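# Unload a lathe part, gauge it, and sort it

## Task

Remove the turned part that the previous shift left clamped in the lathe chuck, without starting any lathe cycle (no program, probe, tool_set or tool_change). Put it in the good tray if it passes every row of the inspection sheet, in the rework tray if further cutting could fix it, or otherwise in the scrap tray. Do not let it fall any real distance. At the end the machine and the gauge must both be idle, with no alarm standing and the door shut.

## Robot and tools

Robot: two arms, left_arm (on the +y side) and right_arm, each carrying an identical five-finger right hand, so the two hands are not mirror images. Scene frame: origin at table-top height midway between the arms, +z up, +x out over the table. The lathe stands toward -x behind the arm bases, with its chuck facing +y. Cameras: cam_high, cam_low, cam_chuck, cam_machine, cam_left_wrist and cam_right_wrist, each 672x504.

Hand point: a spot 0.05 m in front of the palm and 0.15 m out from the wrist flange. Its +z runs along the straight fingers, +y points out of the palm, and +x runs across the palm away from the thumb. A bracket on the little-finger side can strike things. With the palm level, the wrist may sit as much as 0.13 to 0.25 m below the hand point.

The row: every arm command is one flat list of 28 numbers, all in [-1, 1]. Numbers 1-14 are for the left arm and hand, 15-28 for the right, in this order: dx, dy, dz, rx, ry, rz, little, ring, middle, index, thumb_bend, thumb_turn, force_limit, speed. dx to rz are an offset, not a pose. They count from that arm's current Hand target as it stood when the action or move began, and they are expressed in that Hand target's own axes. 1.0 equals 0.6 m for dx/dy/dz or 180 degrees for rx/ry/rz, and rx/ry/rz together form one rotation vector. Sending all six pose numbers as 0 asks nothing new of that arm. Sending the same offset again moves the arm further by that amount.

Hand numbers: for each finger and for thumb_bend, +1 is straight/open and -1 is curled/closed. thumb_turn +1 puts the thumb beside the palm, -1 puts it opposite the fingers. force_limit runs linearly from about 0 N at -1 to 10 N at +1 (15 N for the thumb). speed reaches full at +0.48 and above. For a gentle grip, close at speed -0.94 or slower. With the thumb turned in front of the palm, the hand can wrap objects roughly 0.035 to 0.065 m thick. No value means 'unchanged', so to keep a grip, repeat the hand's last sent eight numbers.

execute_actions(actions, cameras): runs actions in order. Each action may hold "rows" (up to 15 rows, one per 1/30 s step, every row counted from the action's start pose), "steps" (1-450, default 15), "until", and device commands. After the rows finish, the arm keeps heading to the last row's target. For a gradual start, raise the offsets a little on each row. "until" looks only at machine and gauge fields, for example {"machine":{"door_state":"open"}} or ["<=", n] for numbers, plus {"all":{"status":"ended"}} or {"any":{"status":"ended"}}. Camera images come back only if actions is empty or cameras names them.

move(target, speed, blend, stop_force, zero, blocking, cameras): takes straight-line paths to one row or a list of up to 15 rows, all offsets from the same starting Hand targets. speed is in m/s (0.002-3.2, default 0.25). blend is in m. stop_force (4-120 N) ends an arm's path when the wrist sensor feels that much push against its motion. Use it slowly (about 0.005 m/s) when touching or setting things down. The result's move: line reports done, off_target, held, fault and so on. wait(seconds): lets time pass. stop: brakes a running move. zoom_image(camera, region [x0,y0,x1,y1], at most 504 px each way). show_instructions: displays the reference pages, including the inspection drawing. zero_wrist_force(arm). finished_scene: ends the scene for good.

Machine commands, as an object or a list of up to 8: door shut/open, chuck clamp/open, page, register+value+write together, reset, home, air_blast. Never send cycle_start, probe, tool_set or tool_change. Lengths are in mm, and x values are diameters. Check state, door_state, chuck_state, alarm and entry in each result. The door only opens when nothing is running and the spindle is still. Opened jaws release the part, so hold it before you open the chuck.

Gauge: {"gauge":{"measure":true}}. Place the part alone in the correct nest: the plain level nest for a single-diameter piece, or the violet nest for a piece with a thinner turned end, thick end toward the turquoise stop. It must lie level, against the stop, and not be touched by the robot. A reading takes about 12 s. Then readings increases by one and no_1 to no_20 give each inspection-sheet row in mm. Compare these with the drawing's tolerances: oversize on a diameter usually means rework, undersize usually means scrap.

Results show each hand's end_effector_position and quaternion in the scene frame, Hand target, hand_measured, hand_stopped_by, hand_load_n (a grip load falling toward 0 means the part slipped), wrist force, and the machine and gauge lines.

Avoid: drops, even small ones, and releasing a part that is still moving. Also avoid hard hits on fixed things, forcing the door, and contact between the arms. A wrist that comes near its own base axis can swing the arm. Any net force around 150 N, or excessive joint torque, triggers a fault stop of 10 s. Long stretched-out holds can overheat motors. Anything falling into the chip pan or onto the floor fails the job. Before finishing, shut the door and confirm that the machine is idle with no_alarm and the gauge is idle.

Each tool is called as a command line: name --argument value for each argument, lists and objects as JSON in quotes; but a table of rows of numbers goes row by row, as --pt "numbers of a row", without its own name.

Reference images:

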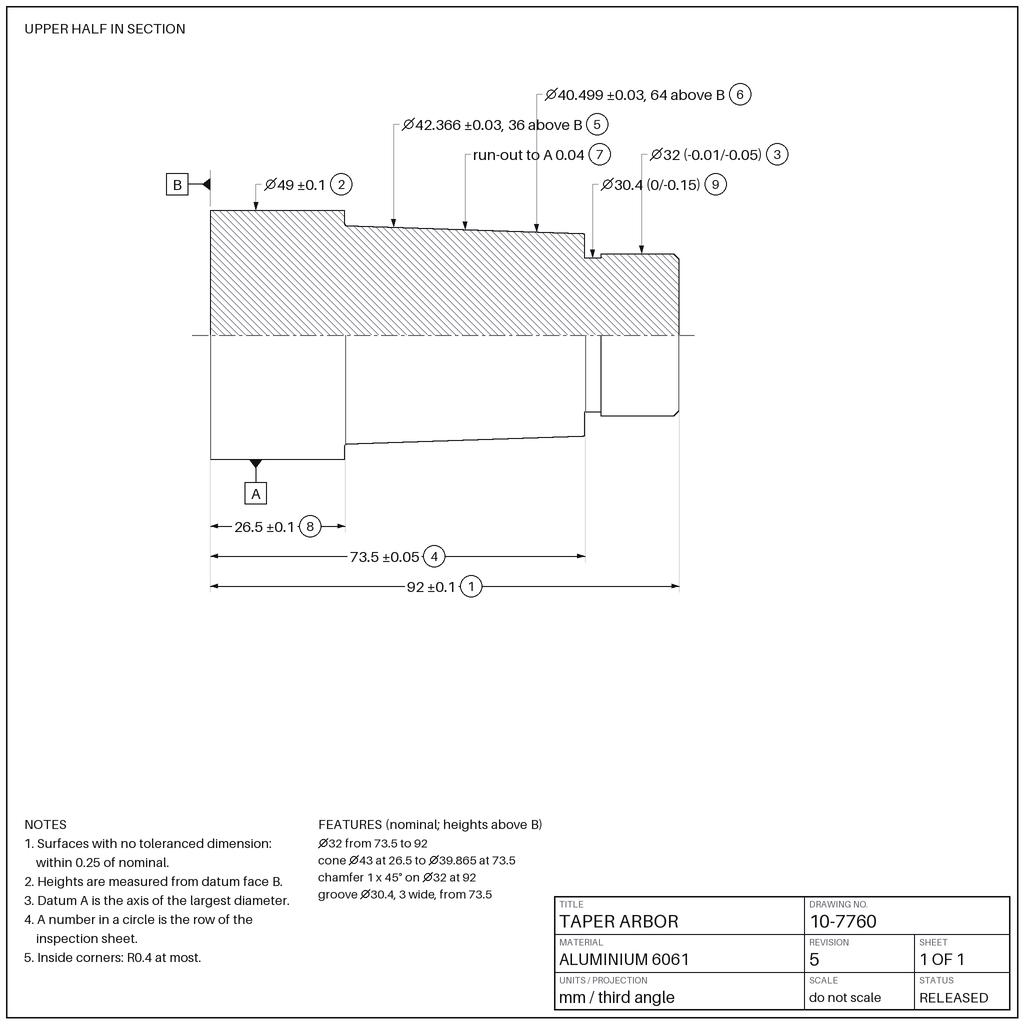

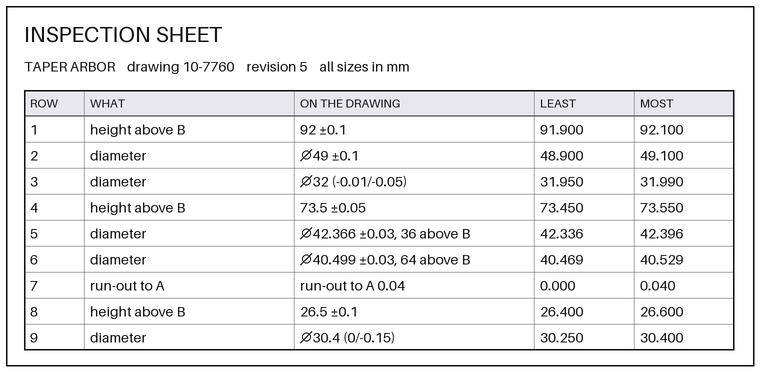

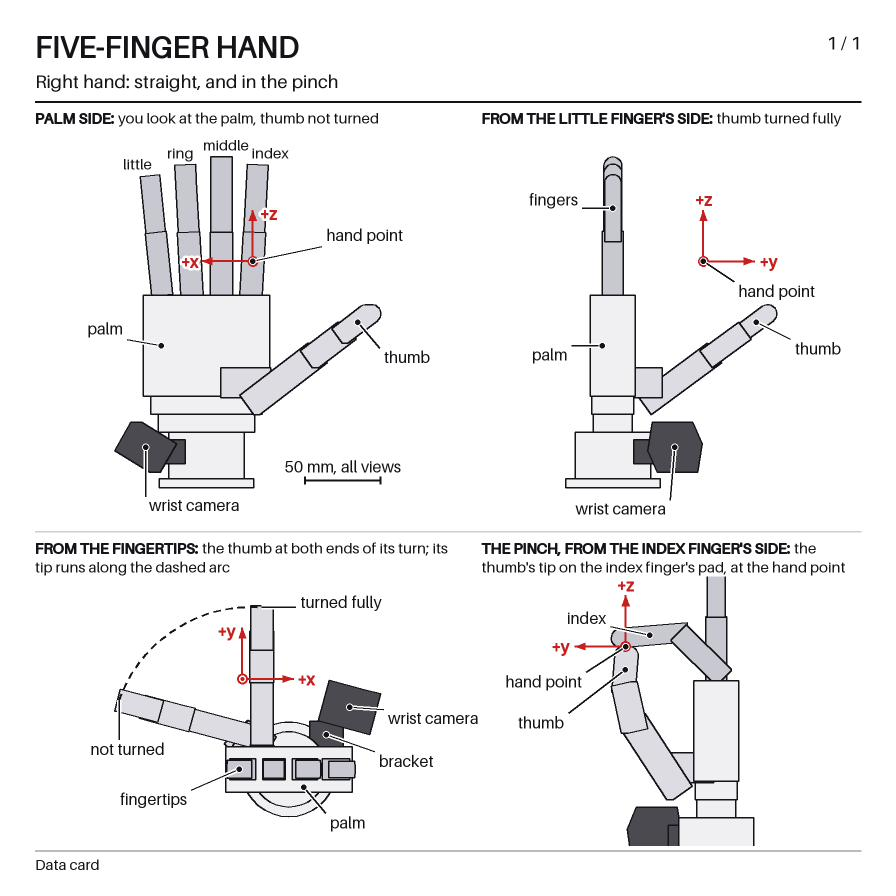

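## Session

execute_actions --actions '[]'

Scene clock: 0.00 s.
left_arm: end_effector_position=(-0.0989, +1.0656, +0.2747) hand_measured=(+1.000, +1.000, +1.000, +1.000, +1.000, +1.000) hand_load_n=(+0.0, +0.0, +0.0, -0.5, +0.0, +0.0) hand_stopped_by=(target, target, target, target, target, target) hand_force_limit=0.00 hand_speed=-0.80 end_effector_quat_wxyz=(-0.112, +0.990, -0.053, -0.062) | right_arm: end_effector_position=(+0.7570, -1.0522, +0.3891) hand_measured=(+1.000, +1.000, +1.000, +1.000, +1.000, +1.000) hand_load_n=(+0.5, +0.0, +0.0, +0.0, +0.0, +0.0) hand_stopped_by=(target, target, target, target, target, target) hand_force_limit=0.00 hand_speed=-0.80 end_effector_quat_wxyz=(+0.046, +0.560, +0.827, -0.009)
Joint positions: left_arm=[1.315 -1.609 2.021 0.97 1.397 -3.318] | right_arm=[-0.9 -1.18 1.331 1.327 1.566 -1.221]
Joint velocities: within noise
Joint torques (N m): no reading
Wrist force (N): no reading
Wrist torque (N m): no reading
Wrist force, peak (N): no reading
Hand target: left_arm -0.0989, +1.0656, +0.2747; -0.112, +0.990, -0.053, -0.062 | right_arm +0.7570, -1.0522, +0.3891; +0.046, +0.560, +0.827, -0.009
machine.work_offsets: g54_z=+104.469 g55_z=+0.000
machine: state=done door_state=shut chuck_state=clamped seat_state=home door_answer=taken chuck_answer=taken page=work_offsets entry=no_entry entries=0 alarm=no_alarm queue=idle queue_left=0
gauge: readings=0

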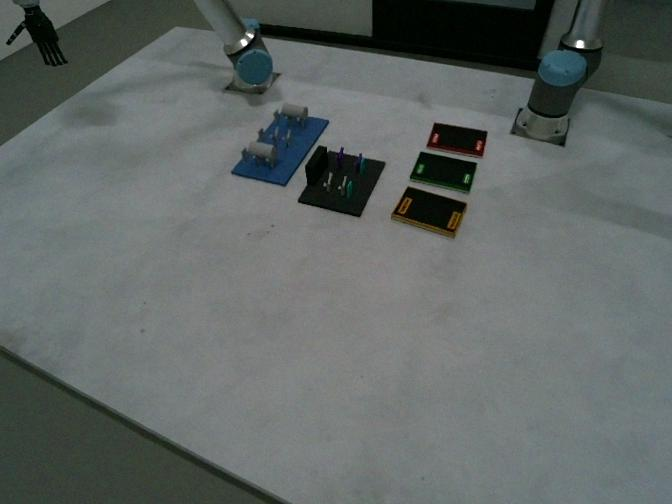

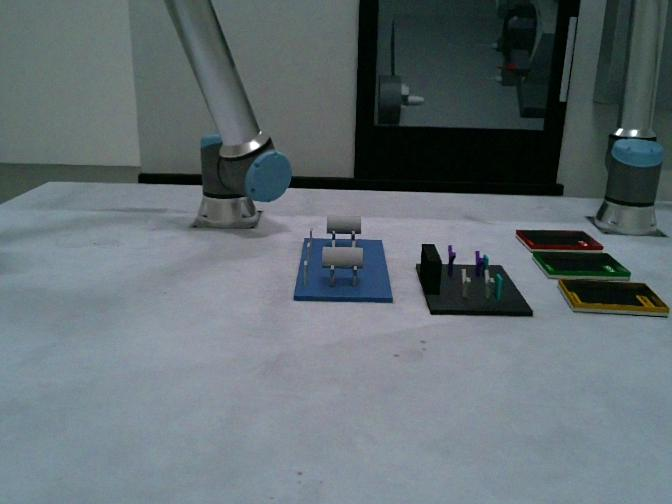

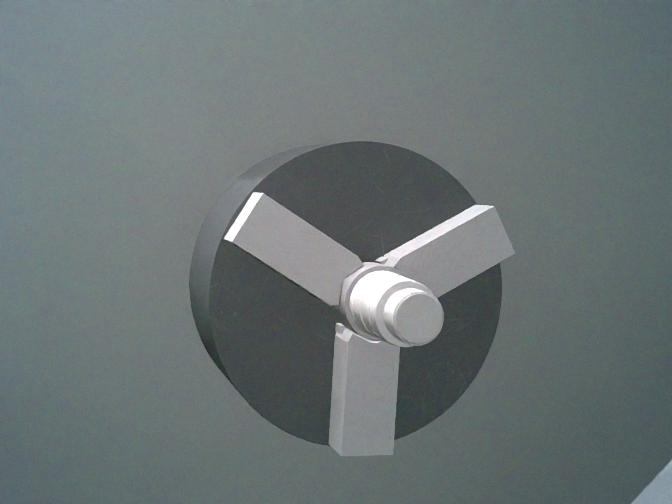

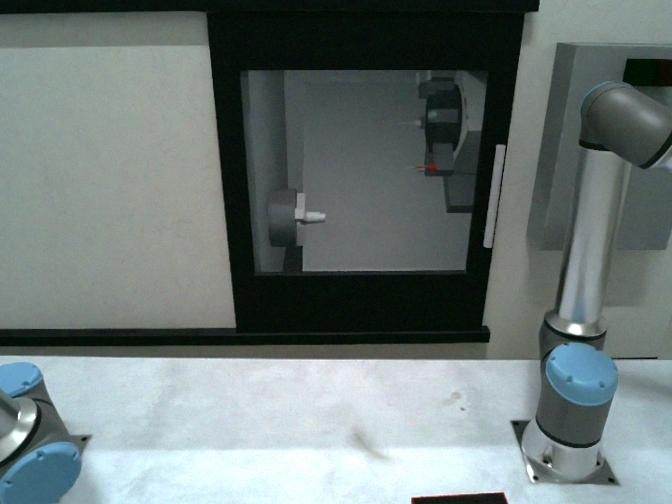

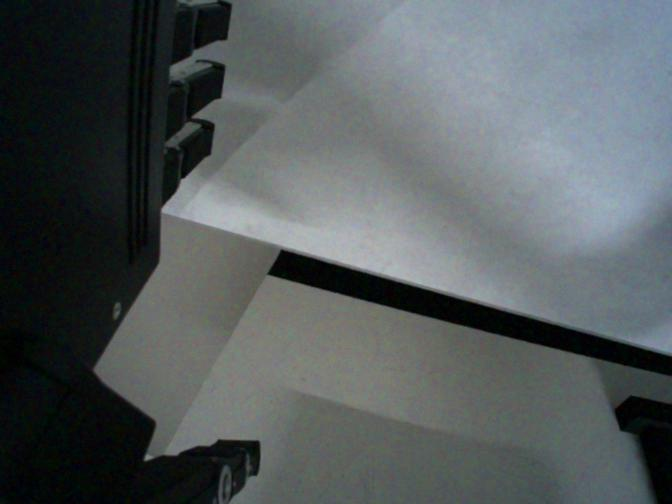

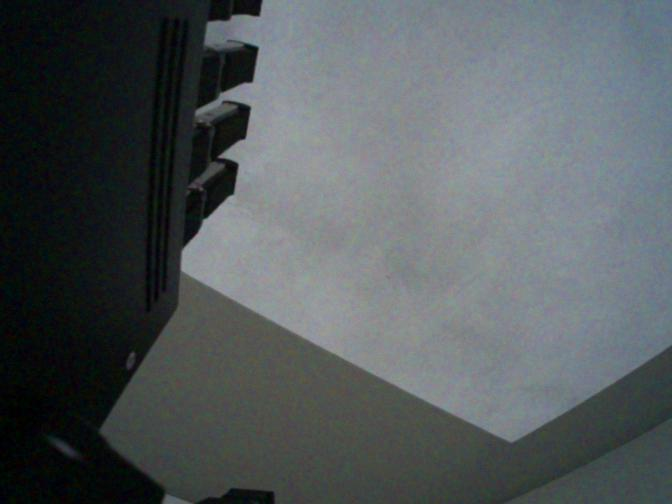

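zoom_image --camera "cam_low" --region '[270, 200, 672, 340]'

zoom_image --camera "cam_high" --region '[220, 90, 500, 250]'

zoom_image --camera "cam_low" --region '[400, 230, 550, 330]'

zoom_image --camera "cam_chuck" --region '[220, 180, 520, 400]'

zoom_image --camera "cam_machine" --region '[200, 50, 540, 350]'

Scaled by 1.254 from the camera's image (finer frame: 960x720).

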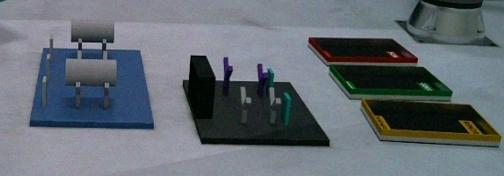

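Scaled by 1.800 from the camera's image (finer frame: 960x720).

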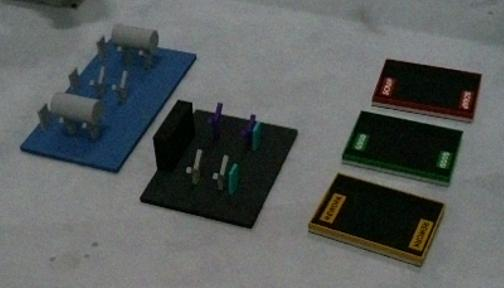

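Scaled by 3.360 from the camera's image (finer frame: 960x720).

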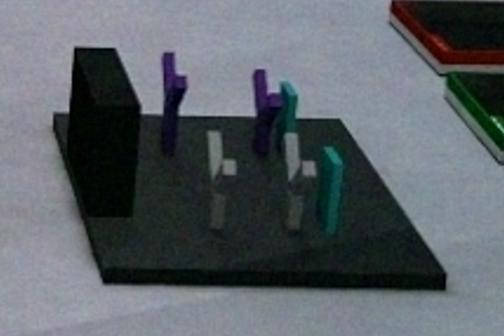

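Scaled by 1.680 from the camera's image (finer frame: 960x720).

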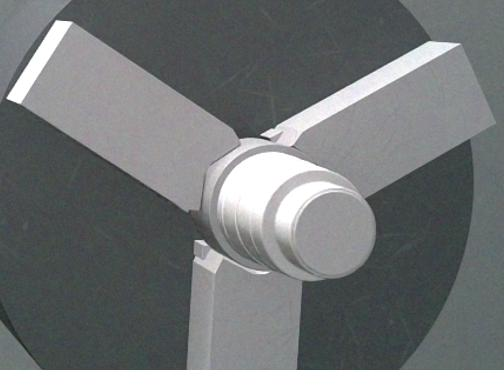

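Scaled by 1.482 from the camera's image (finer frame: 960x720).

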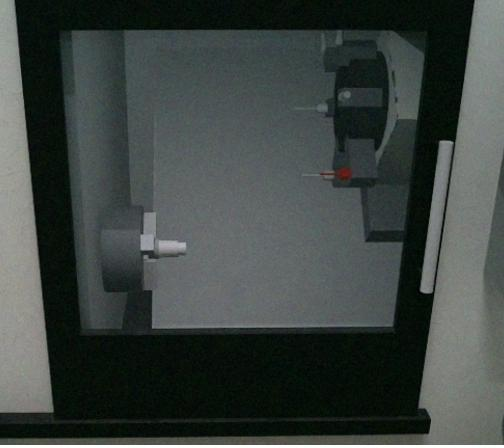

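execute_actions --actions '[{"machine": {"door": "open"}, "steps": 240, "until": {"machine": {"door_state": "open"}}}]' --cameras '["cam_machine", "cam_chuck"]'

Scene clock: 129.93 s.
left_arm: end_effector_position=(-0.0989, +1.0656, +0.2747) hand_measured=(+1.000, +1.000, +1.000, +1.000, +1.000, +1.000) hand_load_n=(+0.0, +0.0, +0.0, +0.0, +0.0, +0.0) hand_stopped_by=(target, target, target, target, target, target) hand_force_limit=0.00 hand_speed=-0.80 end_effector_quat_wxyz=(-0.112, +0.990, -0.053, -0.062) | right_arm: end_effector_position=(+0.7570, -1.0522, +0.3891) hand_measured=(+1.000, +1.000, +1.000, +1.000, +1.000, +1.000) hand_load_n=(+0.0, +0.0, +0.0, +0.0, +0.0, +0.0) hand_stopped_by=(target, target, target, target, target, target) hand_force_limit=0.00 hand_speed=-0.80 end_effector_quat_wxyz=(+0.046, +0.560, +0.827, -0.009)
Joint positions: left_arm=[1.315 -1.609 2.021 0.97 1.397 -3.318] | right_arm=[-0.9 -1.18 1.331 1.327 1.566 -1.221]
Joint torques (N m): left_arm=[2.72 -28.6 -38.9 2.88 0.66 -0.15] | right_arm=[-0.26 -76.09 -39.83 3.14 0.01 2.23]
Wrist force (N): left_arm=[0.3 0.0 -0.3] | right_arm=[0.3 0.3 0.5]
Wrist torque (N m): left_arm=[0.02 -0.04 0.03] | right_arm=[0.01 -0.06 0.03]
Wrist force, peak (N): left_arm=[0.6 0.1 -0.4] | right_arm=[1.3 0.6 0.5]
Hand target: left_arm -0.0989, +1.0656, +0.2747; -0.112, +0.990, -0.053, -0.062 | right_arm +0.7570, -1.0522, +0.3891; +0.046, +0.560, +0.827, -0.009
machine.work_offsets: g54_z=+104.469 g55_z=+0.000
machine: state=done door_state=open chuck_state=clamped seat_state=home door_answer=taken chuck_answer=taken page=work_offsets entry=no_entry entries=0 alarm=no_alarm queue=running queue_left=0
gauge: readings=0
Images, in order (width x height): cam_chuck 672x504, cam_machine 672x504.

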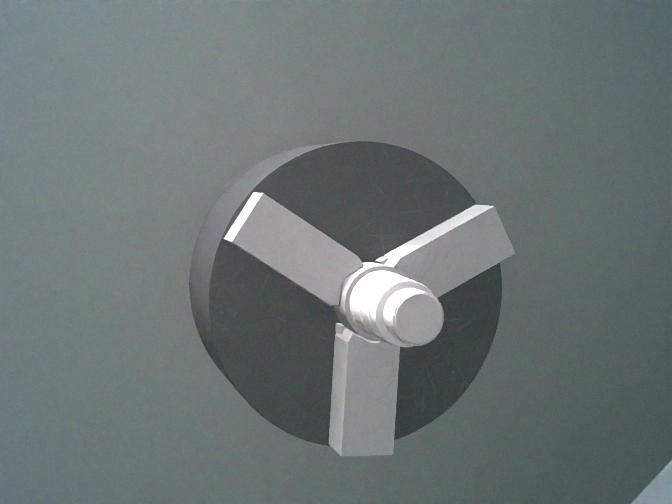

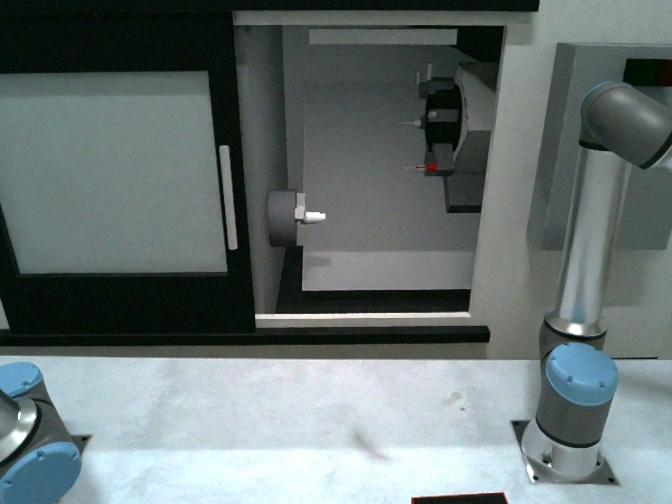

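move --pt "0.843 0.039 -0.341 0.055 0.102 0.214 1 1 1 1 1 -1 0 0.3 0 0 0 0 0 0 1 1 1 1 1 1 0 -0.8" --pt "0.919 0.846 -0.531 0.1101 0.2042 0.4278 1 1 1 1 1 -1 0 0.3 0 0 0 0 0 0 1 1 1 1 1 1 0 -0.8" --blend '[0.1, 0]' --speed 0.4 --cameras '["cam_left_wrist", "cam_low"]'

Scene clock: 230.77 s.
left_arm: end_effector_position=(+0.4199, +0.4506, +0.3992) hand_measured=(+1.000, +1.000, +1.000, +1.000, +1.000, -1.000) hand_load_n=(+0.0, +0.0, +0.0, +0.0, +0.0, +0.0) hand_stopped_by=(target, target, target, target, target, target) hand_force_limit=0.00 hand_speed=0.30 end_effector_quat_wxyz=(-0.183, +0.683, -0.683, +0.183) | right_arm: end_effector_position=(+0.7570, -1.0522, +0.3891) hand_measured=(+1.000, +1.000, +1.000, +1.000, +1.000, +1.000) hand_load_n=(+0.0, +0.0, +0.0, +0.0, +0.0, +0.0) hand_stopped_by=(target, target, target, target, target, target) hand_force_limit=0.00 hand_speed=-0.80 end_effector_quat_wxyz=(+0.046, +0.560, +0.827, -0.009)
Joint positions: left_arm=[-1.034 -1.738 1.901 1.142 1.114 -4.158] | right_arm=[-0.9 -1.18 1.331 1.327 1.566 -1.221]
Joint torques (N m): left_arm=[-20.86 -6.3 -55.09 1.13 -3.93 -2.9] | right_arm=[-1.24 -76.82 -40.21 2.86 -0.53 2.28]
Wrist force (N): left_arm=[-0.1 -0.3 0.6] | right_arm=[0.1 0.0 0.7]
Wrist torque (N m): left_arm=[-0.06 -0.08 -0.01] | right_arm=[-0.04 -0.03 0.01]
Wrist force, peak (N): left_arm=[2.1 0.1 0.8] | right_arm=[0.0 0.2 1.6]
Hand target: left_arm +0.4200, +0.4504, +0.3992; -0.183, +0.683, -0.683, +0.183 | right_arm +0.7570, -1.0522, +0.3891; +0.046, +0.560, +0.827, -0.009
Off the commanded pose: left_arm 0.000 m, 0 deg | right_arm 0.000 m, 0 deg.
machine.work_offsets: g54_z=+104.469 g55_z=+0.000
machine: state=done door_state=open chuck_state=clamped seat_state=home door_answer=taken chuck_answer=taken page=work_offsets entry=no_entry entries=0 alarm=no_alarm queue=done queue_left=0
gauge: readings=0
move: done
cam_left_wrist: T_world_to_cam=[[-0.83285, -0.2708, -0.48273, 0.66388], [-0.47197, 0.80305, 0.3638, -0.31784], [0.28914, 0.53082, -0.79663, 0.07158]] pos_world=[0.38221, 0.39702, 0.49312]
Images, in order (width x height): cam_low 672x504, cam_left_wrist 672x504.

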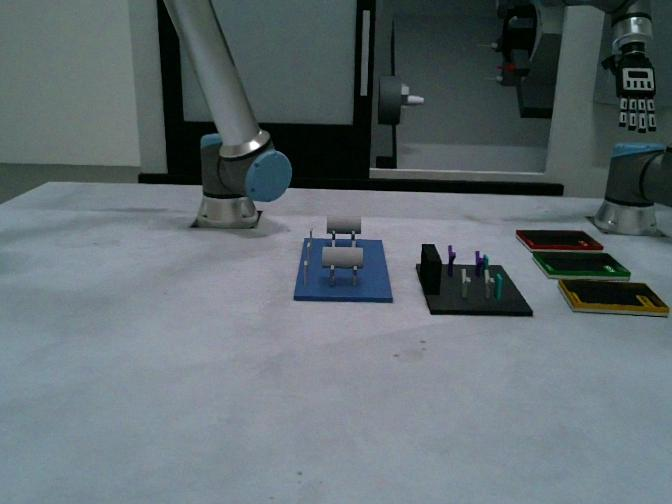

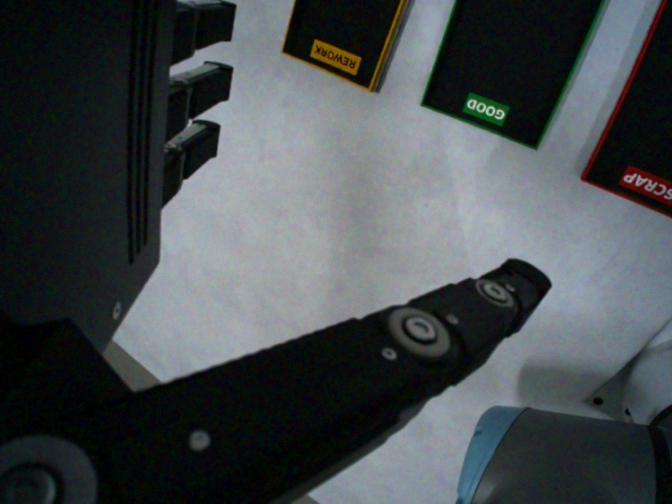

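move --pt "0.583 -0.017 -0.029 0 0 0 1 1 1 1 1 -1 0 0.3 0 0 0 0 0 0 1 1 1 1 1 1 0 -0.8" --pt "0.917 0.540 -0.465 0 0.25 0.433 1 1 1 1 1 -1 0 0.3 0 0 0 0 0 0 1 1 1 1 1 1 0 -0.8" --pt "0.75 0.987 -0.724 0 0.49 0.849 1 1 1 1 1 -1 0 0.3 0 0 0 0 0 0 1 1 1 1 1 1 0 -0.8" --blend '[0.1, 0.1, 0]' --speed 0.4 --cameras '["cam_left_wrist", "cam_machine"]'

Scene clock: 252.40 s.
left_arm: end_effector_position=(-0.3102, +0.0006, +0.4792) hand_measured=(+1.000, +1.000, +1.000, +1.000, +1.000, -1.000) hand_load_n=(+0.0, -0.5, +0.0, +0.0, +0.0, +0.0) hand_stopped_by=(target, target, target, target, target, target) hand_force_limit=0.00 hand_speed=0.30 end_effector_quat_wxyz=(-0.177, +0.662, +0.704, -0.188) | right_arm: end_effector_position=(+0.7570, -1.0522, +0.3891) hand_measured=(+1.000, +1.000, +1.000, +1.000, +1.000, +1.000) hand_load_n=(+0.0, +0.0, +0.0, +0.0, +0.0, +0.0) hand_stopped_by=(target, target, target, target, target, target) hand_force_limit=0.00 hand_speed=-0.80 end_effector_quat_wxyz=(+0.046, +0.560, +0.827, -0.009)
Joint positions: left_arm=[-2.188 -1.283 1.256 1.232 1.955 -2.367] | right_arm=[-0.9 -1.18 1.331 1.327 1.566 -1.221]
Joint torques (N m): left_arm=[-21.4 -41.53 -57.83 5.34 1.96 3.21] | right_arm=[-2.05 -76.61 -39.71 2.79 -0.62 2.09]
Wrist force (N): left_arm=[0.0 0.1 0.4] | right_arm=[0.5 0.0 0.6]
Wrist torque (N m): left_arm=[0.03 -0.07 -0.17] | right_arm=[-0.03 -0.08 0.03]
Wrist force, peak (N): left_arm=[-2.3 -0.1 0.5] | right_arm=[0.6 0.8 1.1]
Hand target: left_arm -0.3102, +0.0006, +0.4792; -0.177, +0.662, +0.704, -0.188 | right_arm +0.7570, -1.0522, +0.3891; +0.046, +0.560, +0.827, -0.009
Off the commanded pose: left_arm 0.000 m, 0 deg | right_arm 0.000 m, 0 deg.
machine.work_offsets: g54_z=+104.469 g55_z=+0.000
machine: state=done door_state=open chuck_state=clamped seat_state=home door_answer=taken chuck_answer=taken page=work_offsets entry=no_entry entries=0 alarm=no_alarm queue=done queue_left=0
gauge: readings=0
move: done
cam_left_wrist: T_world_to_cam=[[0.81449, 0.32216, -0.48252, 0.48318], [0.52089, -0.7723, 0.36363, -0.02127], [-0.2555, -0.54751, -0.79684, 0.41708]] pos_world=[-0.2759, 0.05627, 0.57322]
Images, in order (width x height): cam_machine 672x504, cam_left_wrist 672x504.

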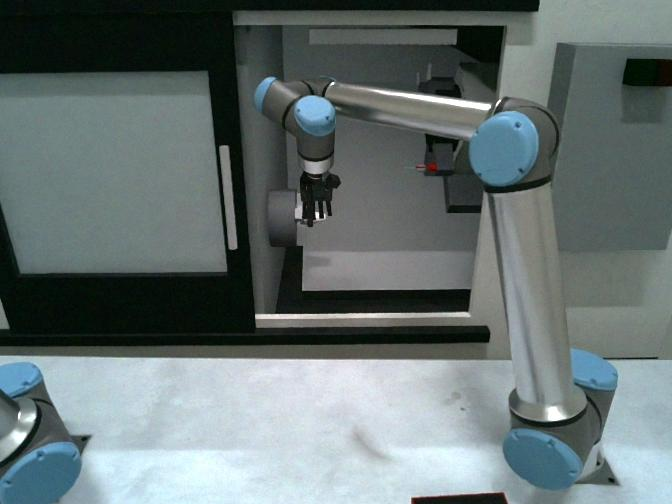

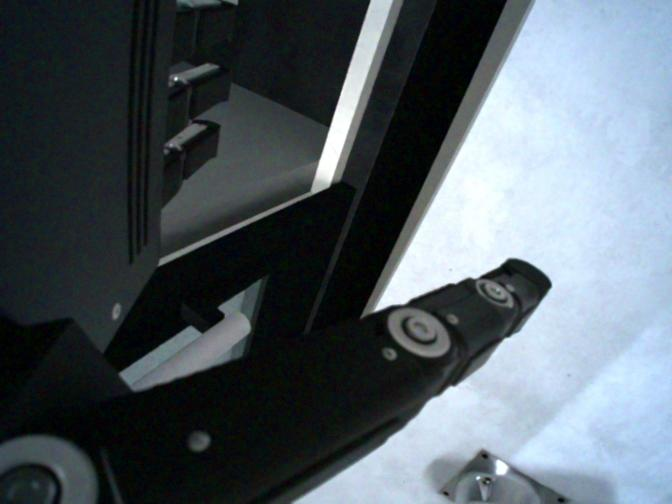

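move --target '[0.0647,-0.6348,0.4793,0.1673,0.0141,0.0141,1,1,1,1,1,-1,0,0.3,0,0,0,0,0,0,1,1,1,1,1,1,0,-0.8]' --speed 0.25 --cameras '["cam_left_wrist", "cam_machine", "cam_chuck"]'

Scene clock: 268.97 s.
left_arm: end_effector_position=(-0.7851, +0.0102, +0.4205) hand_measured=(+1.000, +1.000, +1.000, +1.000, +1.000, -1.000) hand_load_n=(-0.5, +0.0, +0.0, +0.0, +0.0, +0.0) hand_stopped_by=(target, target, target, target, target, target) hand_force_limit=0.00 hand_speed=0.30 end_effector_quat_wxyz=(-0.354, +0.612, +0.612, -0.354) | right_arm: end_effector_position=(+0.7570, -1.0522, +0.3891) hand_measured=(+1.000, +1.000, +1.000, +1.000, +1.000, +1.000) hand_load_n=(+0.0, +0.0, +0.0, +0.0, +0.0, +0.0) hand_stopped_by=(target, target, target, target, target, target) hand_force_limit=0.00 hand_speed=-0.80 end_effector_quat_wxyz=(+0.046, +0.560, +0.827, -0.009)
Joint positions: left_arm=[-2.519 -0.998 0.983 0.617 2.064 -2.827] | right_arm=[-0.9 -1.18 1.331 1.327 1.566 -1.221]
Joint torques (N m): left_arm=[-17.38 -64.29 -59.74 -0.68 -2.16 -3.04] | right_arm=[0.48 -78.14 -40.25 2.87 -0.55 2.39]
Wrist force (N): left_arm=[0.4 0.7 0.6] | right_arm=[0.3 0.6 -0.3]
Wrist torque (N m): left_arm=[0.17 -0.20 0.04] | right_arm=[0.11 -0.04 0.04]
Wrist force, peak (N): left_arm=[0.3 -0.1 1.9] | right_arm=[0.5 0.3 1.3]
Hand target: left_arm -0.7854, +0.0101, +0.4204; -0.354, +0.612, +0.612, -0.354 | right_arm +0.7570, -1.0522, +0.3891; +0.046, +0.560, +0.827, -0.009
Off the commanded pose: left_arm 0.000 m, 0 deg | right_arm 0.000 m, 0 deg.
machine.work_offsets: g54_z=+104.469 g55_z=+0.000
machine: state=done door_state=open chuck_state=clamped seat_state=home door_answer=taken chuck_answer=taken page=work_offsets entry=no_entry entries=0 alarm=no_alarm queue=done queue_left=0
gauge: readings=0
move: done
cam_left_wrist: T_world_to_cam=[[0.47851, 0.27099, -0.83522, 0.72358], [0.59061, -0.8032, 0.07777, 0.43016], [-0.64978, -0.5305, -0.54439, -0.16163]] pos_world=[-0.70533, 0.06368, 0.48291]
Images, in order (width x height): cam_chuck 672x504, cam_machine 672x504, cam_left_wrist 672x504.

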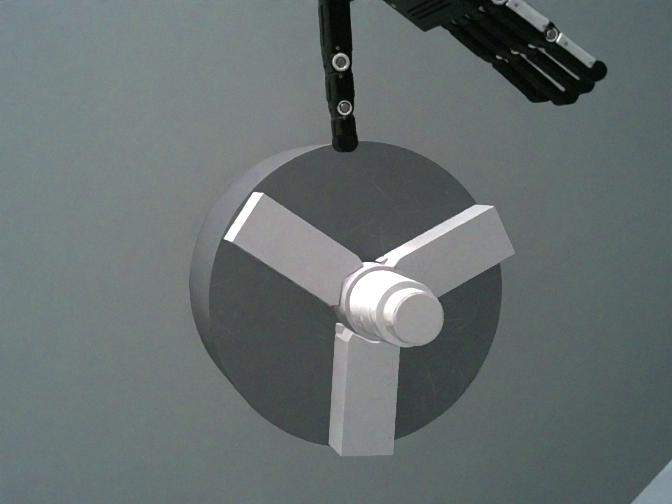

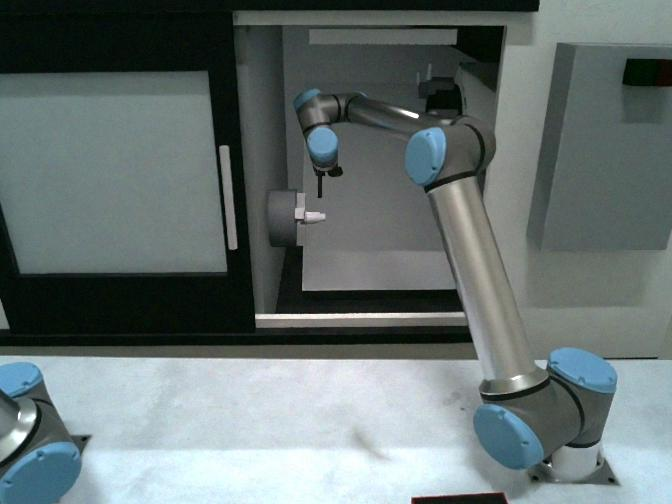

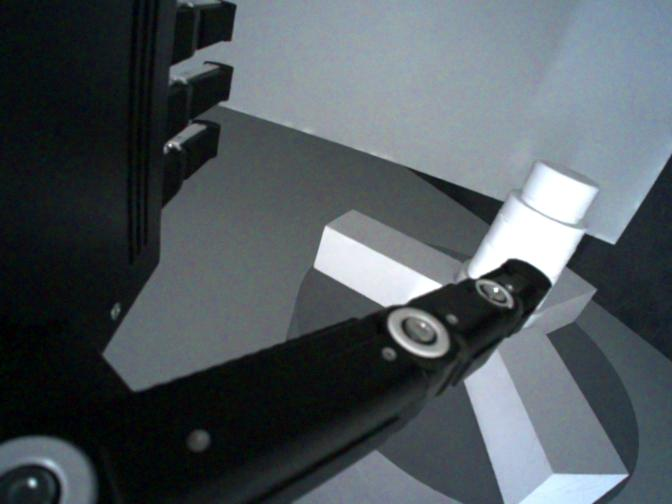

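zoom_image --camera "cam_left_wrist" --region '[420, 130, 640, 350]'

zoom_image --camera "cam_chuck" --region '[300, 0, 620, 200]'

Scaled by 2.291 from the camera's image (finer frame: 960x720).

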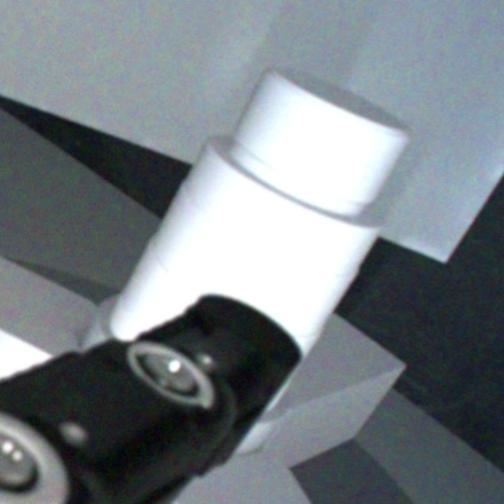

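Scaled by 1.575 from the camera's image (finer frame: 960x720).

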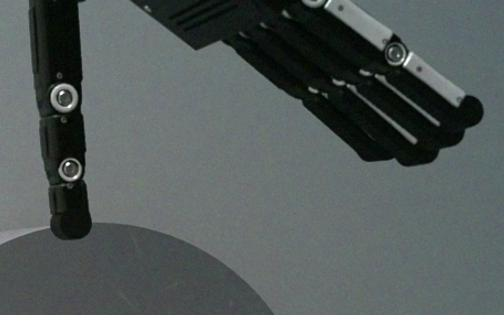

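move --target '[-0.0535,0.0858,0.0362,0,0,0,1,1,1,1,1,-1,0,0.3,0,0,0,0,0,0,1,1,1,1,1,1,0,-0.8]' --speed 0.15 --cameras '["cam_left_wrist", "cam_chuck"]'

zoom_image --camera "cam_left_wrist" --region '[400, 130, 672, 402]'

zoom_image --camera "cam_chuck" --region '[300, 50, 620, 370]'

Scene clock: 313.93 s.
left_arm: end_effector_position=(-0.7786, -0.0218, +0.3652) hand_measured=(+1.000, +1.000, +1.000, +1.000, +1.000, -1.000) hand_load_n=(+0.0, +0.0, +0.0, +0.0, +0.0, +0.0) hand_stopped_by=(target, target, target, target, target, target) hand_force_limit=0.00 hand_speed=0.30 end_effector_quat_wxyz=(-0.354, +0.612, +0.612, -0.354) | right_arm: end_effector_position=(+0.7570, -1.0522, +0.3891) hand_measured=(+1.000, +1.000, +1.000, +1.000, +1.000, +1.000) hand_load_n=(+0.0, +0.0, +0.0, +0.0, -0.5, +0.0) hand_stopped_by=(target, target, target, target, target, target) hand_force_limit=0.00 hand_speed=-0.80 end_effector_quat_wxyz=(+0.046, +0.560, +0.827, -0.009)
Joint positions: left_arm=[-2.483 -0.958 1.016 0.555 2.093 -2.804] | right_arm=[-0.9 -1.18 1.331 1.327 1.566 -1.221]
Joint torques (N m): left_arm=[21.07 -68.88 -32.62 -2.36 2.68 3.02] | right_arm=[-1.06 -76.57 -40.18 2.63 -0.94 2.23]
Wrist force (N): left_arm=[0.5 0.2 0.4] | right_arm=[0.6 0.4 0.8]
Wrist torque (N m): left_arm=[0.07 -0.23 -0.16] | right_arm=[0.02 -0.10 0.05]
Wrist force, peak (N): left_arm=[0.1 1.2 0.7] | right_arm=[0.9 0.2 1.1]
Hand target: left_arm -0.7785, -0.0220, +0.3650; -0.354, +0.612, +0.612, -0.354 | right_arm +0.7570, -1.0522, +0.3891; +0.046, +0.560, +0.827, -0.009
Off the commanded pose: left_arm 0.000 m, 0 deg | right_arm 0.000 m, 0 deg.
machine.work_offsets: g54_z=+104.469 g55_z=+0.000
machine: state=done door_state=open chuck_state=clamped seat_state=home door_answer=taken chuck_answer=taken page=work_offsets entry=no_entry entries=0 alarm=no_alarm queue=done queue_left=0
gauge: readings=0
move: done
cam_left_wrist: T_world_to_cam=[[0.47832, 0.27094, -0.83534, 0.68288], [0.59062, -0.8032, 0.07768, 0.40497], [-0.6499, -0.53052, -0.54422, -0.20465]] pos_world=[-0.69883, 0.03168, 0.42761]
Images, in order (width x height): cam_chuck 672x504, cam_left_wrist 672x504.

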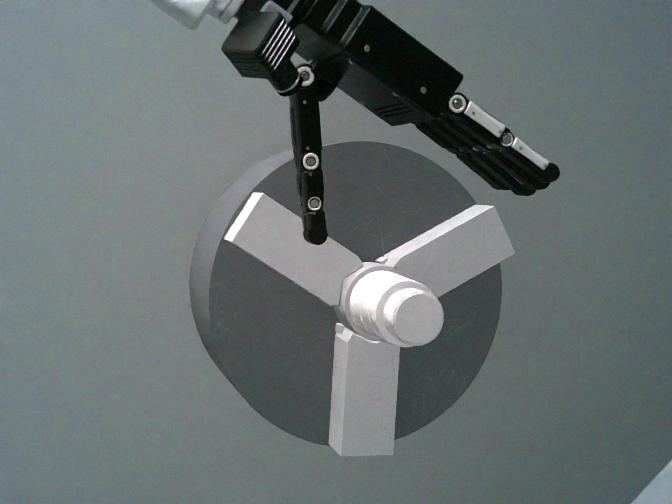

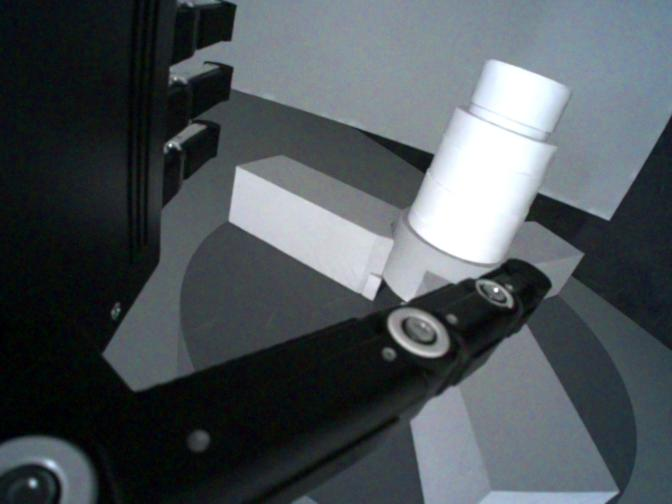

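Scaled by 1.853 from the camera's image (finer frame: 960x720).

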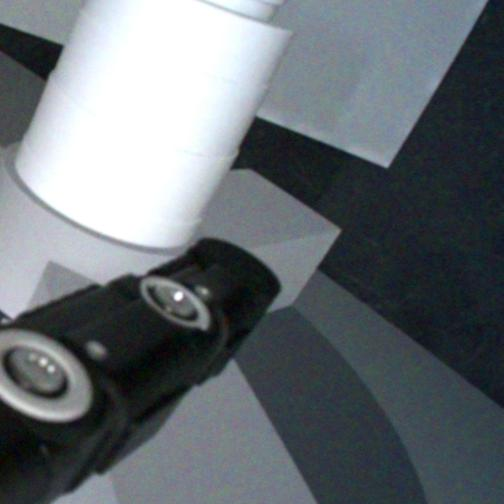

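Scaled by 1.575 from the camera's image (finer frame: 960x720).

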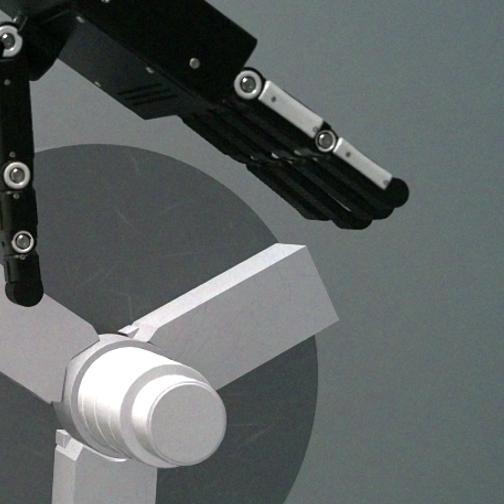

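zoom_image --camera "cam_left_wrist" --region '[370, 40, 610, 310]'

Scaled by 1.867 from the camera's image (finer frame: 960x720).

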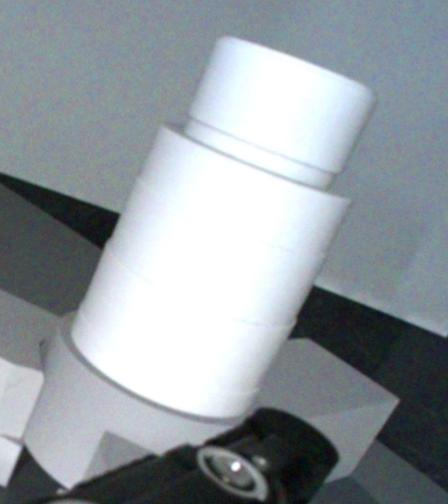

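move --target '[0.0042,0.0825,0.0421,0,0,0,1,1,1,1,1,-1,0,0.3,0,0,0,0,0,0,1,1,1,1,1,1,0,-0.8]' --speed 0.06 --stop_force 12 --cameras '["cam_left_wrist", "cam_chuck"]'

zoom_image --camera "cam_left_wrist" --region '[160, 0, 580, 330]'

zoom_image --camera "cam_chuck" --region '[200, 100, 560, 400]'

Scene clock: 344.47 s.
left_arm: end_effector_position=(-0.7758, -0.0194, +0.3095) hand_measured=(+1.000, +1.000, +1.000, +1.000, +1.000, -1.000) hand_load_n=(+0.0, +0.0, +0.0, +0.0, +0.0, +0.5) hand_stopped_by=(target, target, target, target, target, target) hand_force_limit=0.00 hand_speed=0.30 end_effector_quat_wxyz=(-0.354, +0.612, +0.612, -0.354) | right_arm: end_effector_position=(+0.7570, -1.0522, +0.3891) hand_measured=(+1.000, +1.000, +1.000, +1.000, +1.000, +1.000) hand_load_n=(+0.0, +0.0, +0.0, +0.0, +0.0, +0.0) hand_stopped_by=(target, target, target, target, target, target) hand_force_limit=0.00 hand_speed=-0.80 end_effector_quat_wxyz=(+0.046, +0.560, +0.827, -0.009)
Joint positions: left_arm=[-2.484 -0.954 1.107 0.459 2.093 -2.804] | right_arm=[-0.9 -1.18 1.331 1.327 1.566 -1.221]
Joint torques (N m): left_arm=[-17.29 -68.56 -32.24 -1.43 -2.77 -2.05] | right_arm=[-0.67 -77.93 -40.16 2.64 -1.05 2.18]
Wrist force (N): left_arm=[0.2 0.3 0.6] | right_arm=[0.4 0.5 0.7]
Wrist torque (N m): left_arm=[0.09 -0.16 -0.10] | right_arm=[0.02 -0.07 0.04]
Wrist force, peak (N): left_arm=[1.0 0.2 0.7] | right_arm=[0.4 0.9 1.0]
Hand target: left_arm -0.7758, -0.0194, +0.3095; -0.354, +0.612, +0.612, -0.354 | right_arm +0.7570, -1.0522, +0.3891; +0.046, +0.560, +0.827, -0.009
Off the commanded pose: left_arm 0.000 m, 0 deg | right_arm 0.000 m, 0 deg.
machine.work_offsets: g54_z=+104.469 g55_z=+0.000
machine: state=done door_state=open chuck_state=clamped seat_state=home door_answer=taken chuck_answer=taken page=work_offsets entry=no_entry entries=0 alarm=no_alarm queue=done queue_left=0
gauge: readings=0
move: done
cam_left_wrist: T_world_to_cam=[[0.47832, 0.27094, -0.83534, 0.63436], [0.59062, -0.8032, 0.07768, 0.40957], [-0.6499, -0.53052, -0.54422, -0.23187]] pos_world=[-0.69603, 0.03408, 0.37191]
Images, in order (width x height): cam_chuck 672x504, cam_left_wrist 672x504.

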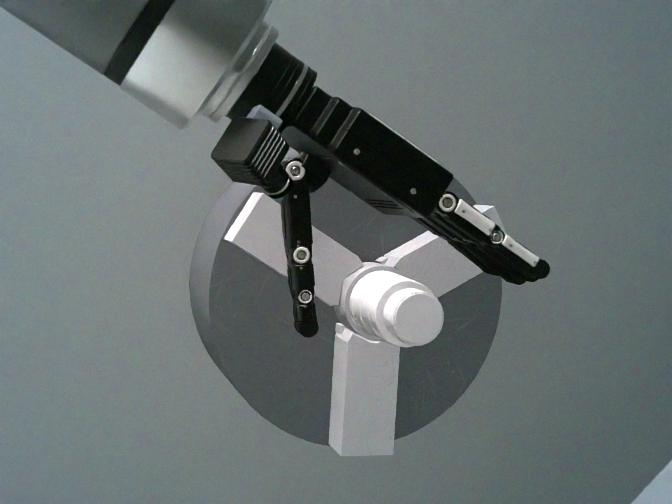

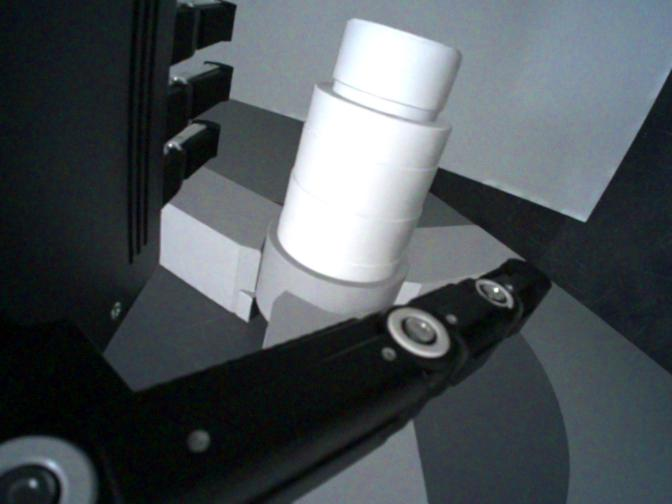

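Scaled by 1.200 from the camera's image (finer frame: 960x720).

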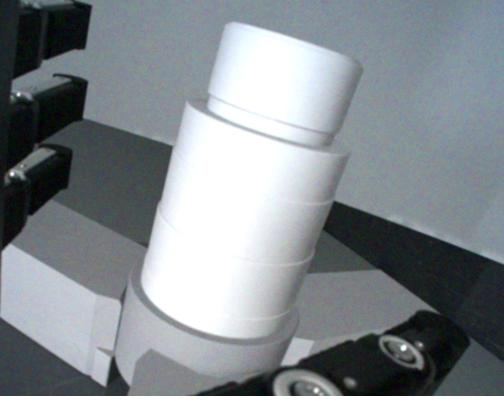

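Scaled by 1.400 from the camera's image (finer frame: 960x720).

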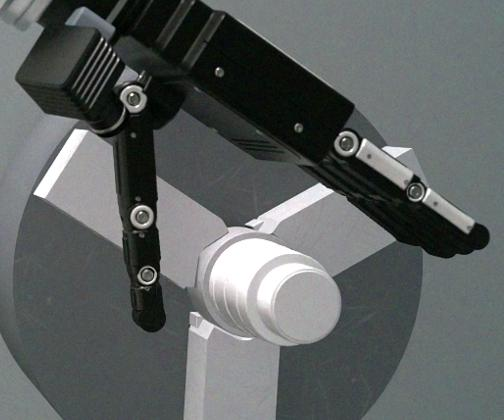

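execute_actions --actions '[{"rows":[[0,0,0,0,0,0,1,1,0.3,0.3,0.6,-1,0.2,0,0,0,0,0,0,0,1,1,1,1,1,1,0,-0.8]],"steps":20},{"rows":[[0,0,0,0,0,0,1,1,-0.3,-0.3,-0.3,-1,0.2,-0.94,0,0,0,0,0,0,1,1,1,1,1,1,0,-0.8]],"steps":180}]' --cameras '["cam_left_wrist", "cam_chuck"]'

zoom_image --camera "cam_chuck" --region '[260, 160, 500, 400]'

Scene clock: 373.63 s.
left_arm: end_effector_position=(-0.7758, -0.0194, +0.3095) hand_measured=(+1.000, +1.000, +0.184, +0.190, +0.390, -1.000) hand_load_n=(+0.0, +0.0, +8.5, +7.5, +9.0, +0.5) hand_stopped_by=(target, target, force, force, force, target) hand_force_limit=0.20 hand_speed=-0.94 end_effector_quat_wxyz=(-0.354, +0.612, +0.612, -0.354) | right_arm: end_effector_position=(+0.7570, -1.0522, +0.3891) hand_measured=(+1.000, +1.000, +1.000, +1.000, +1.000, +1.000) hand_load_n=(+0.0, +0.0, +0.0, +0.0, +0.0, +0.0) hand_stopped_by=(target, target, target, target, target, target) hand_force_limit=0.00 hand_speed=-0.80 end_effector_quat_wxyz=(+0.046, +0.560, +0.827, -0.009)
Joint positions: left_arm=[-2.484 -0.954 1.107 0.459 2.093 -2.804] | right_arm=[-0.9 -1.18 1.331 1.327 1.566 -1.221]
Joint torques (N m): left_arm=[20.51 -76.91 -36.58 0.22 0.84 -2.94] | right_arm=[-0.59 -76.95 -40.2 2.48 -1.13 2.25]
Wrist force (N): left_arm=[-2.5 -0.8 5.6] | right_arm=[0.2 0.4 0.6]
Wrist torque (N m): left_arm=[0.26 -0.33 -0.13] | right_arm=[0.03 -0.04 0.03]
Wrist force, peak (N): left_arm=[-2.5 -4.3 9.6] | right_arm=[0.8 0.9 1.0]
Hand target: left_arm -0.7758, -0.0194, +0.3095; -0.354, +0.612, +0.612, -0.354 | right_arm +0.7570, -1.0522, +0.3891; +0.046, +0.560, +0.827, -0.009
Off the commanded pose: left_arm 0.000 m, 0 deg | right_arm 0.000 m, 0 deg.
machine.work_offsets: g54_z=+104.469 g55_z=+0.000
machine: state=done door_state=open chuck_state=clamped seat_state=home door_answer=taken chuck_answer=taken page=work_offsets entry=no_entry entries=0 alarm=no_alarm queue=done queue_left=0
gauge: readings=0
cam_left_wrist: T_world_to_cam=[[0.47832, 0.27094, -0.83534, 0.63436], [0.59062, -0.8032, 0.07768, 0.40957], [-0.6499, -0.53052, -0.54422, -0.23187]] pos_world=[-0.69603, 0.03408, 0.37191]
Images, in order (width x height): cam_chuck 672x504, cam_left_wrist 672x504.

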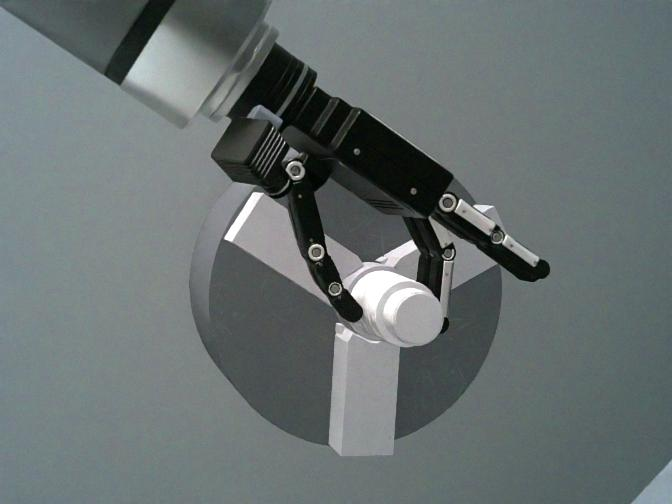

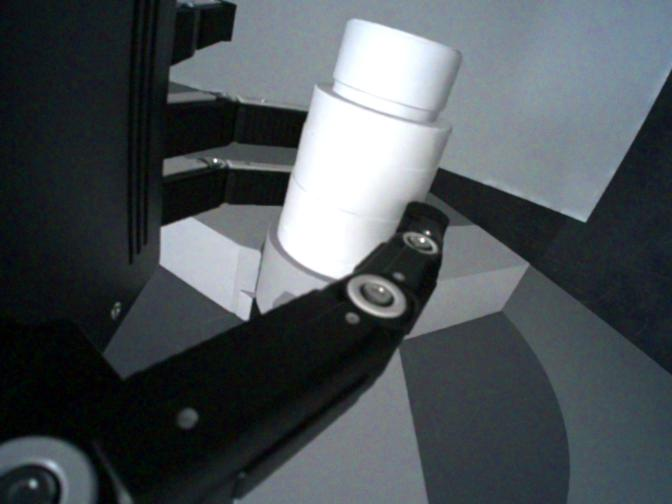

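Scaled by 2.100 from the camera's image (finer frame: 960x720).

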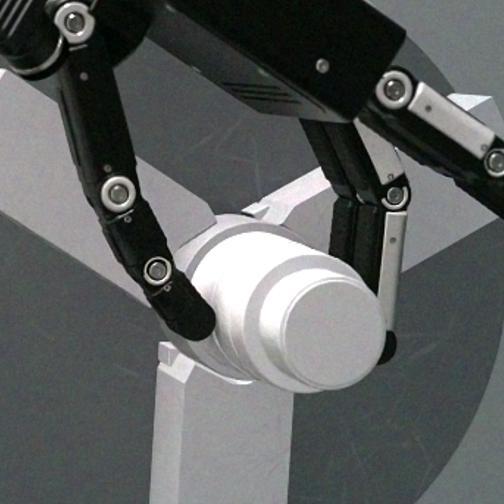

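execute_actions --actions '[{"rows":[[0,0,0,0,0,0,1,1,-0.3,-0.3,-0.35,-1,0.7,-0.94,0,0,0,0,0,0,1,1,1,1,1,1,0,-0.8]],"steps":40}]'

Scene clock: 380.40 s.
left_arm: end_effector_position=(-0.7758, -0.0194, +0.3095) hand_measured=(+1.000, +1.000, +0.184, +0.190, +0.380, -1.000) hand_load_n=(+0.0, +0.0, +8.5, +7.0, +12.5, +0.5) hand_stopped_by=(target, target, force, force, force, target) hand_force_limit=0.70 hand_speed=-0.94 end_effector_quat_wxyz=(-0.354, +0.612, +0.612, -0.354) | right_arm: end_effector_position=(+0.7570, -1.0522, +0.3891) hand_measured=(+1.000, +1.000, +1.000, +1.000, +1.000, +1.000) hand_load_n=(+0.0, +0.0, +0.0, +0.0, +0.0, +0.0) hand_stopped_by=(target, target, target, target, target, target) hand_force_limit=0.00 hand_speed=-0.80 end_effector_quat_wxyz=(+0.046, +0.560, +0.827, -0.009)
Joint positions: left_arm=[-2.484 -0.954 1.107 0.459 2.093 -2.804] | right_arm=[-0.9 -1.18 1.331 1.327 1.566 -1.221]
Joint torques (N m): left_arm=[20.77 -82.61 -40.27 0.31 2.24 -2.76] | right_arm=[0.46 -77.09 -40.12 2.27 -0.89 2.08]
Wrist force (N): left_arm=[-2.7 0.4 4.8] | right_arm=[0.8 0.3 0.9]
Wrist torque (N m): left_arm=[0.23 -0.29 -0.14] | right_arm=[0.00 -0.15 0.06]
Wrist force, peak (N): left_arm=[-2.8 -0.6 6.1] | right_arm=[0.5 1.1 0.8]
Hand target: left_arm -0.7758, -0.0194, +0.3095; -0.354, +0.612, +0.612, -0.354 | right_arm +0.7570, -1.0522, +0.3891; +0.046, +0.560, +0.827, -0.009
Off the commanded pose: left_arm 0.000 m, 0 deg | right_arm 0.000 m, 0 deg.
machine.work_offsets: g54_z=+104.469 g55_z=+0.000
machine: state=done door_state=open chuck_state=clamped seat_state=home door_answer=taken chuck_answer=taken page=work_offsets entry=no_entry entries=0 alarm=no_alarm queue=done queue_left=0
gauge: readings=0


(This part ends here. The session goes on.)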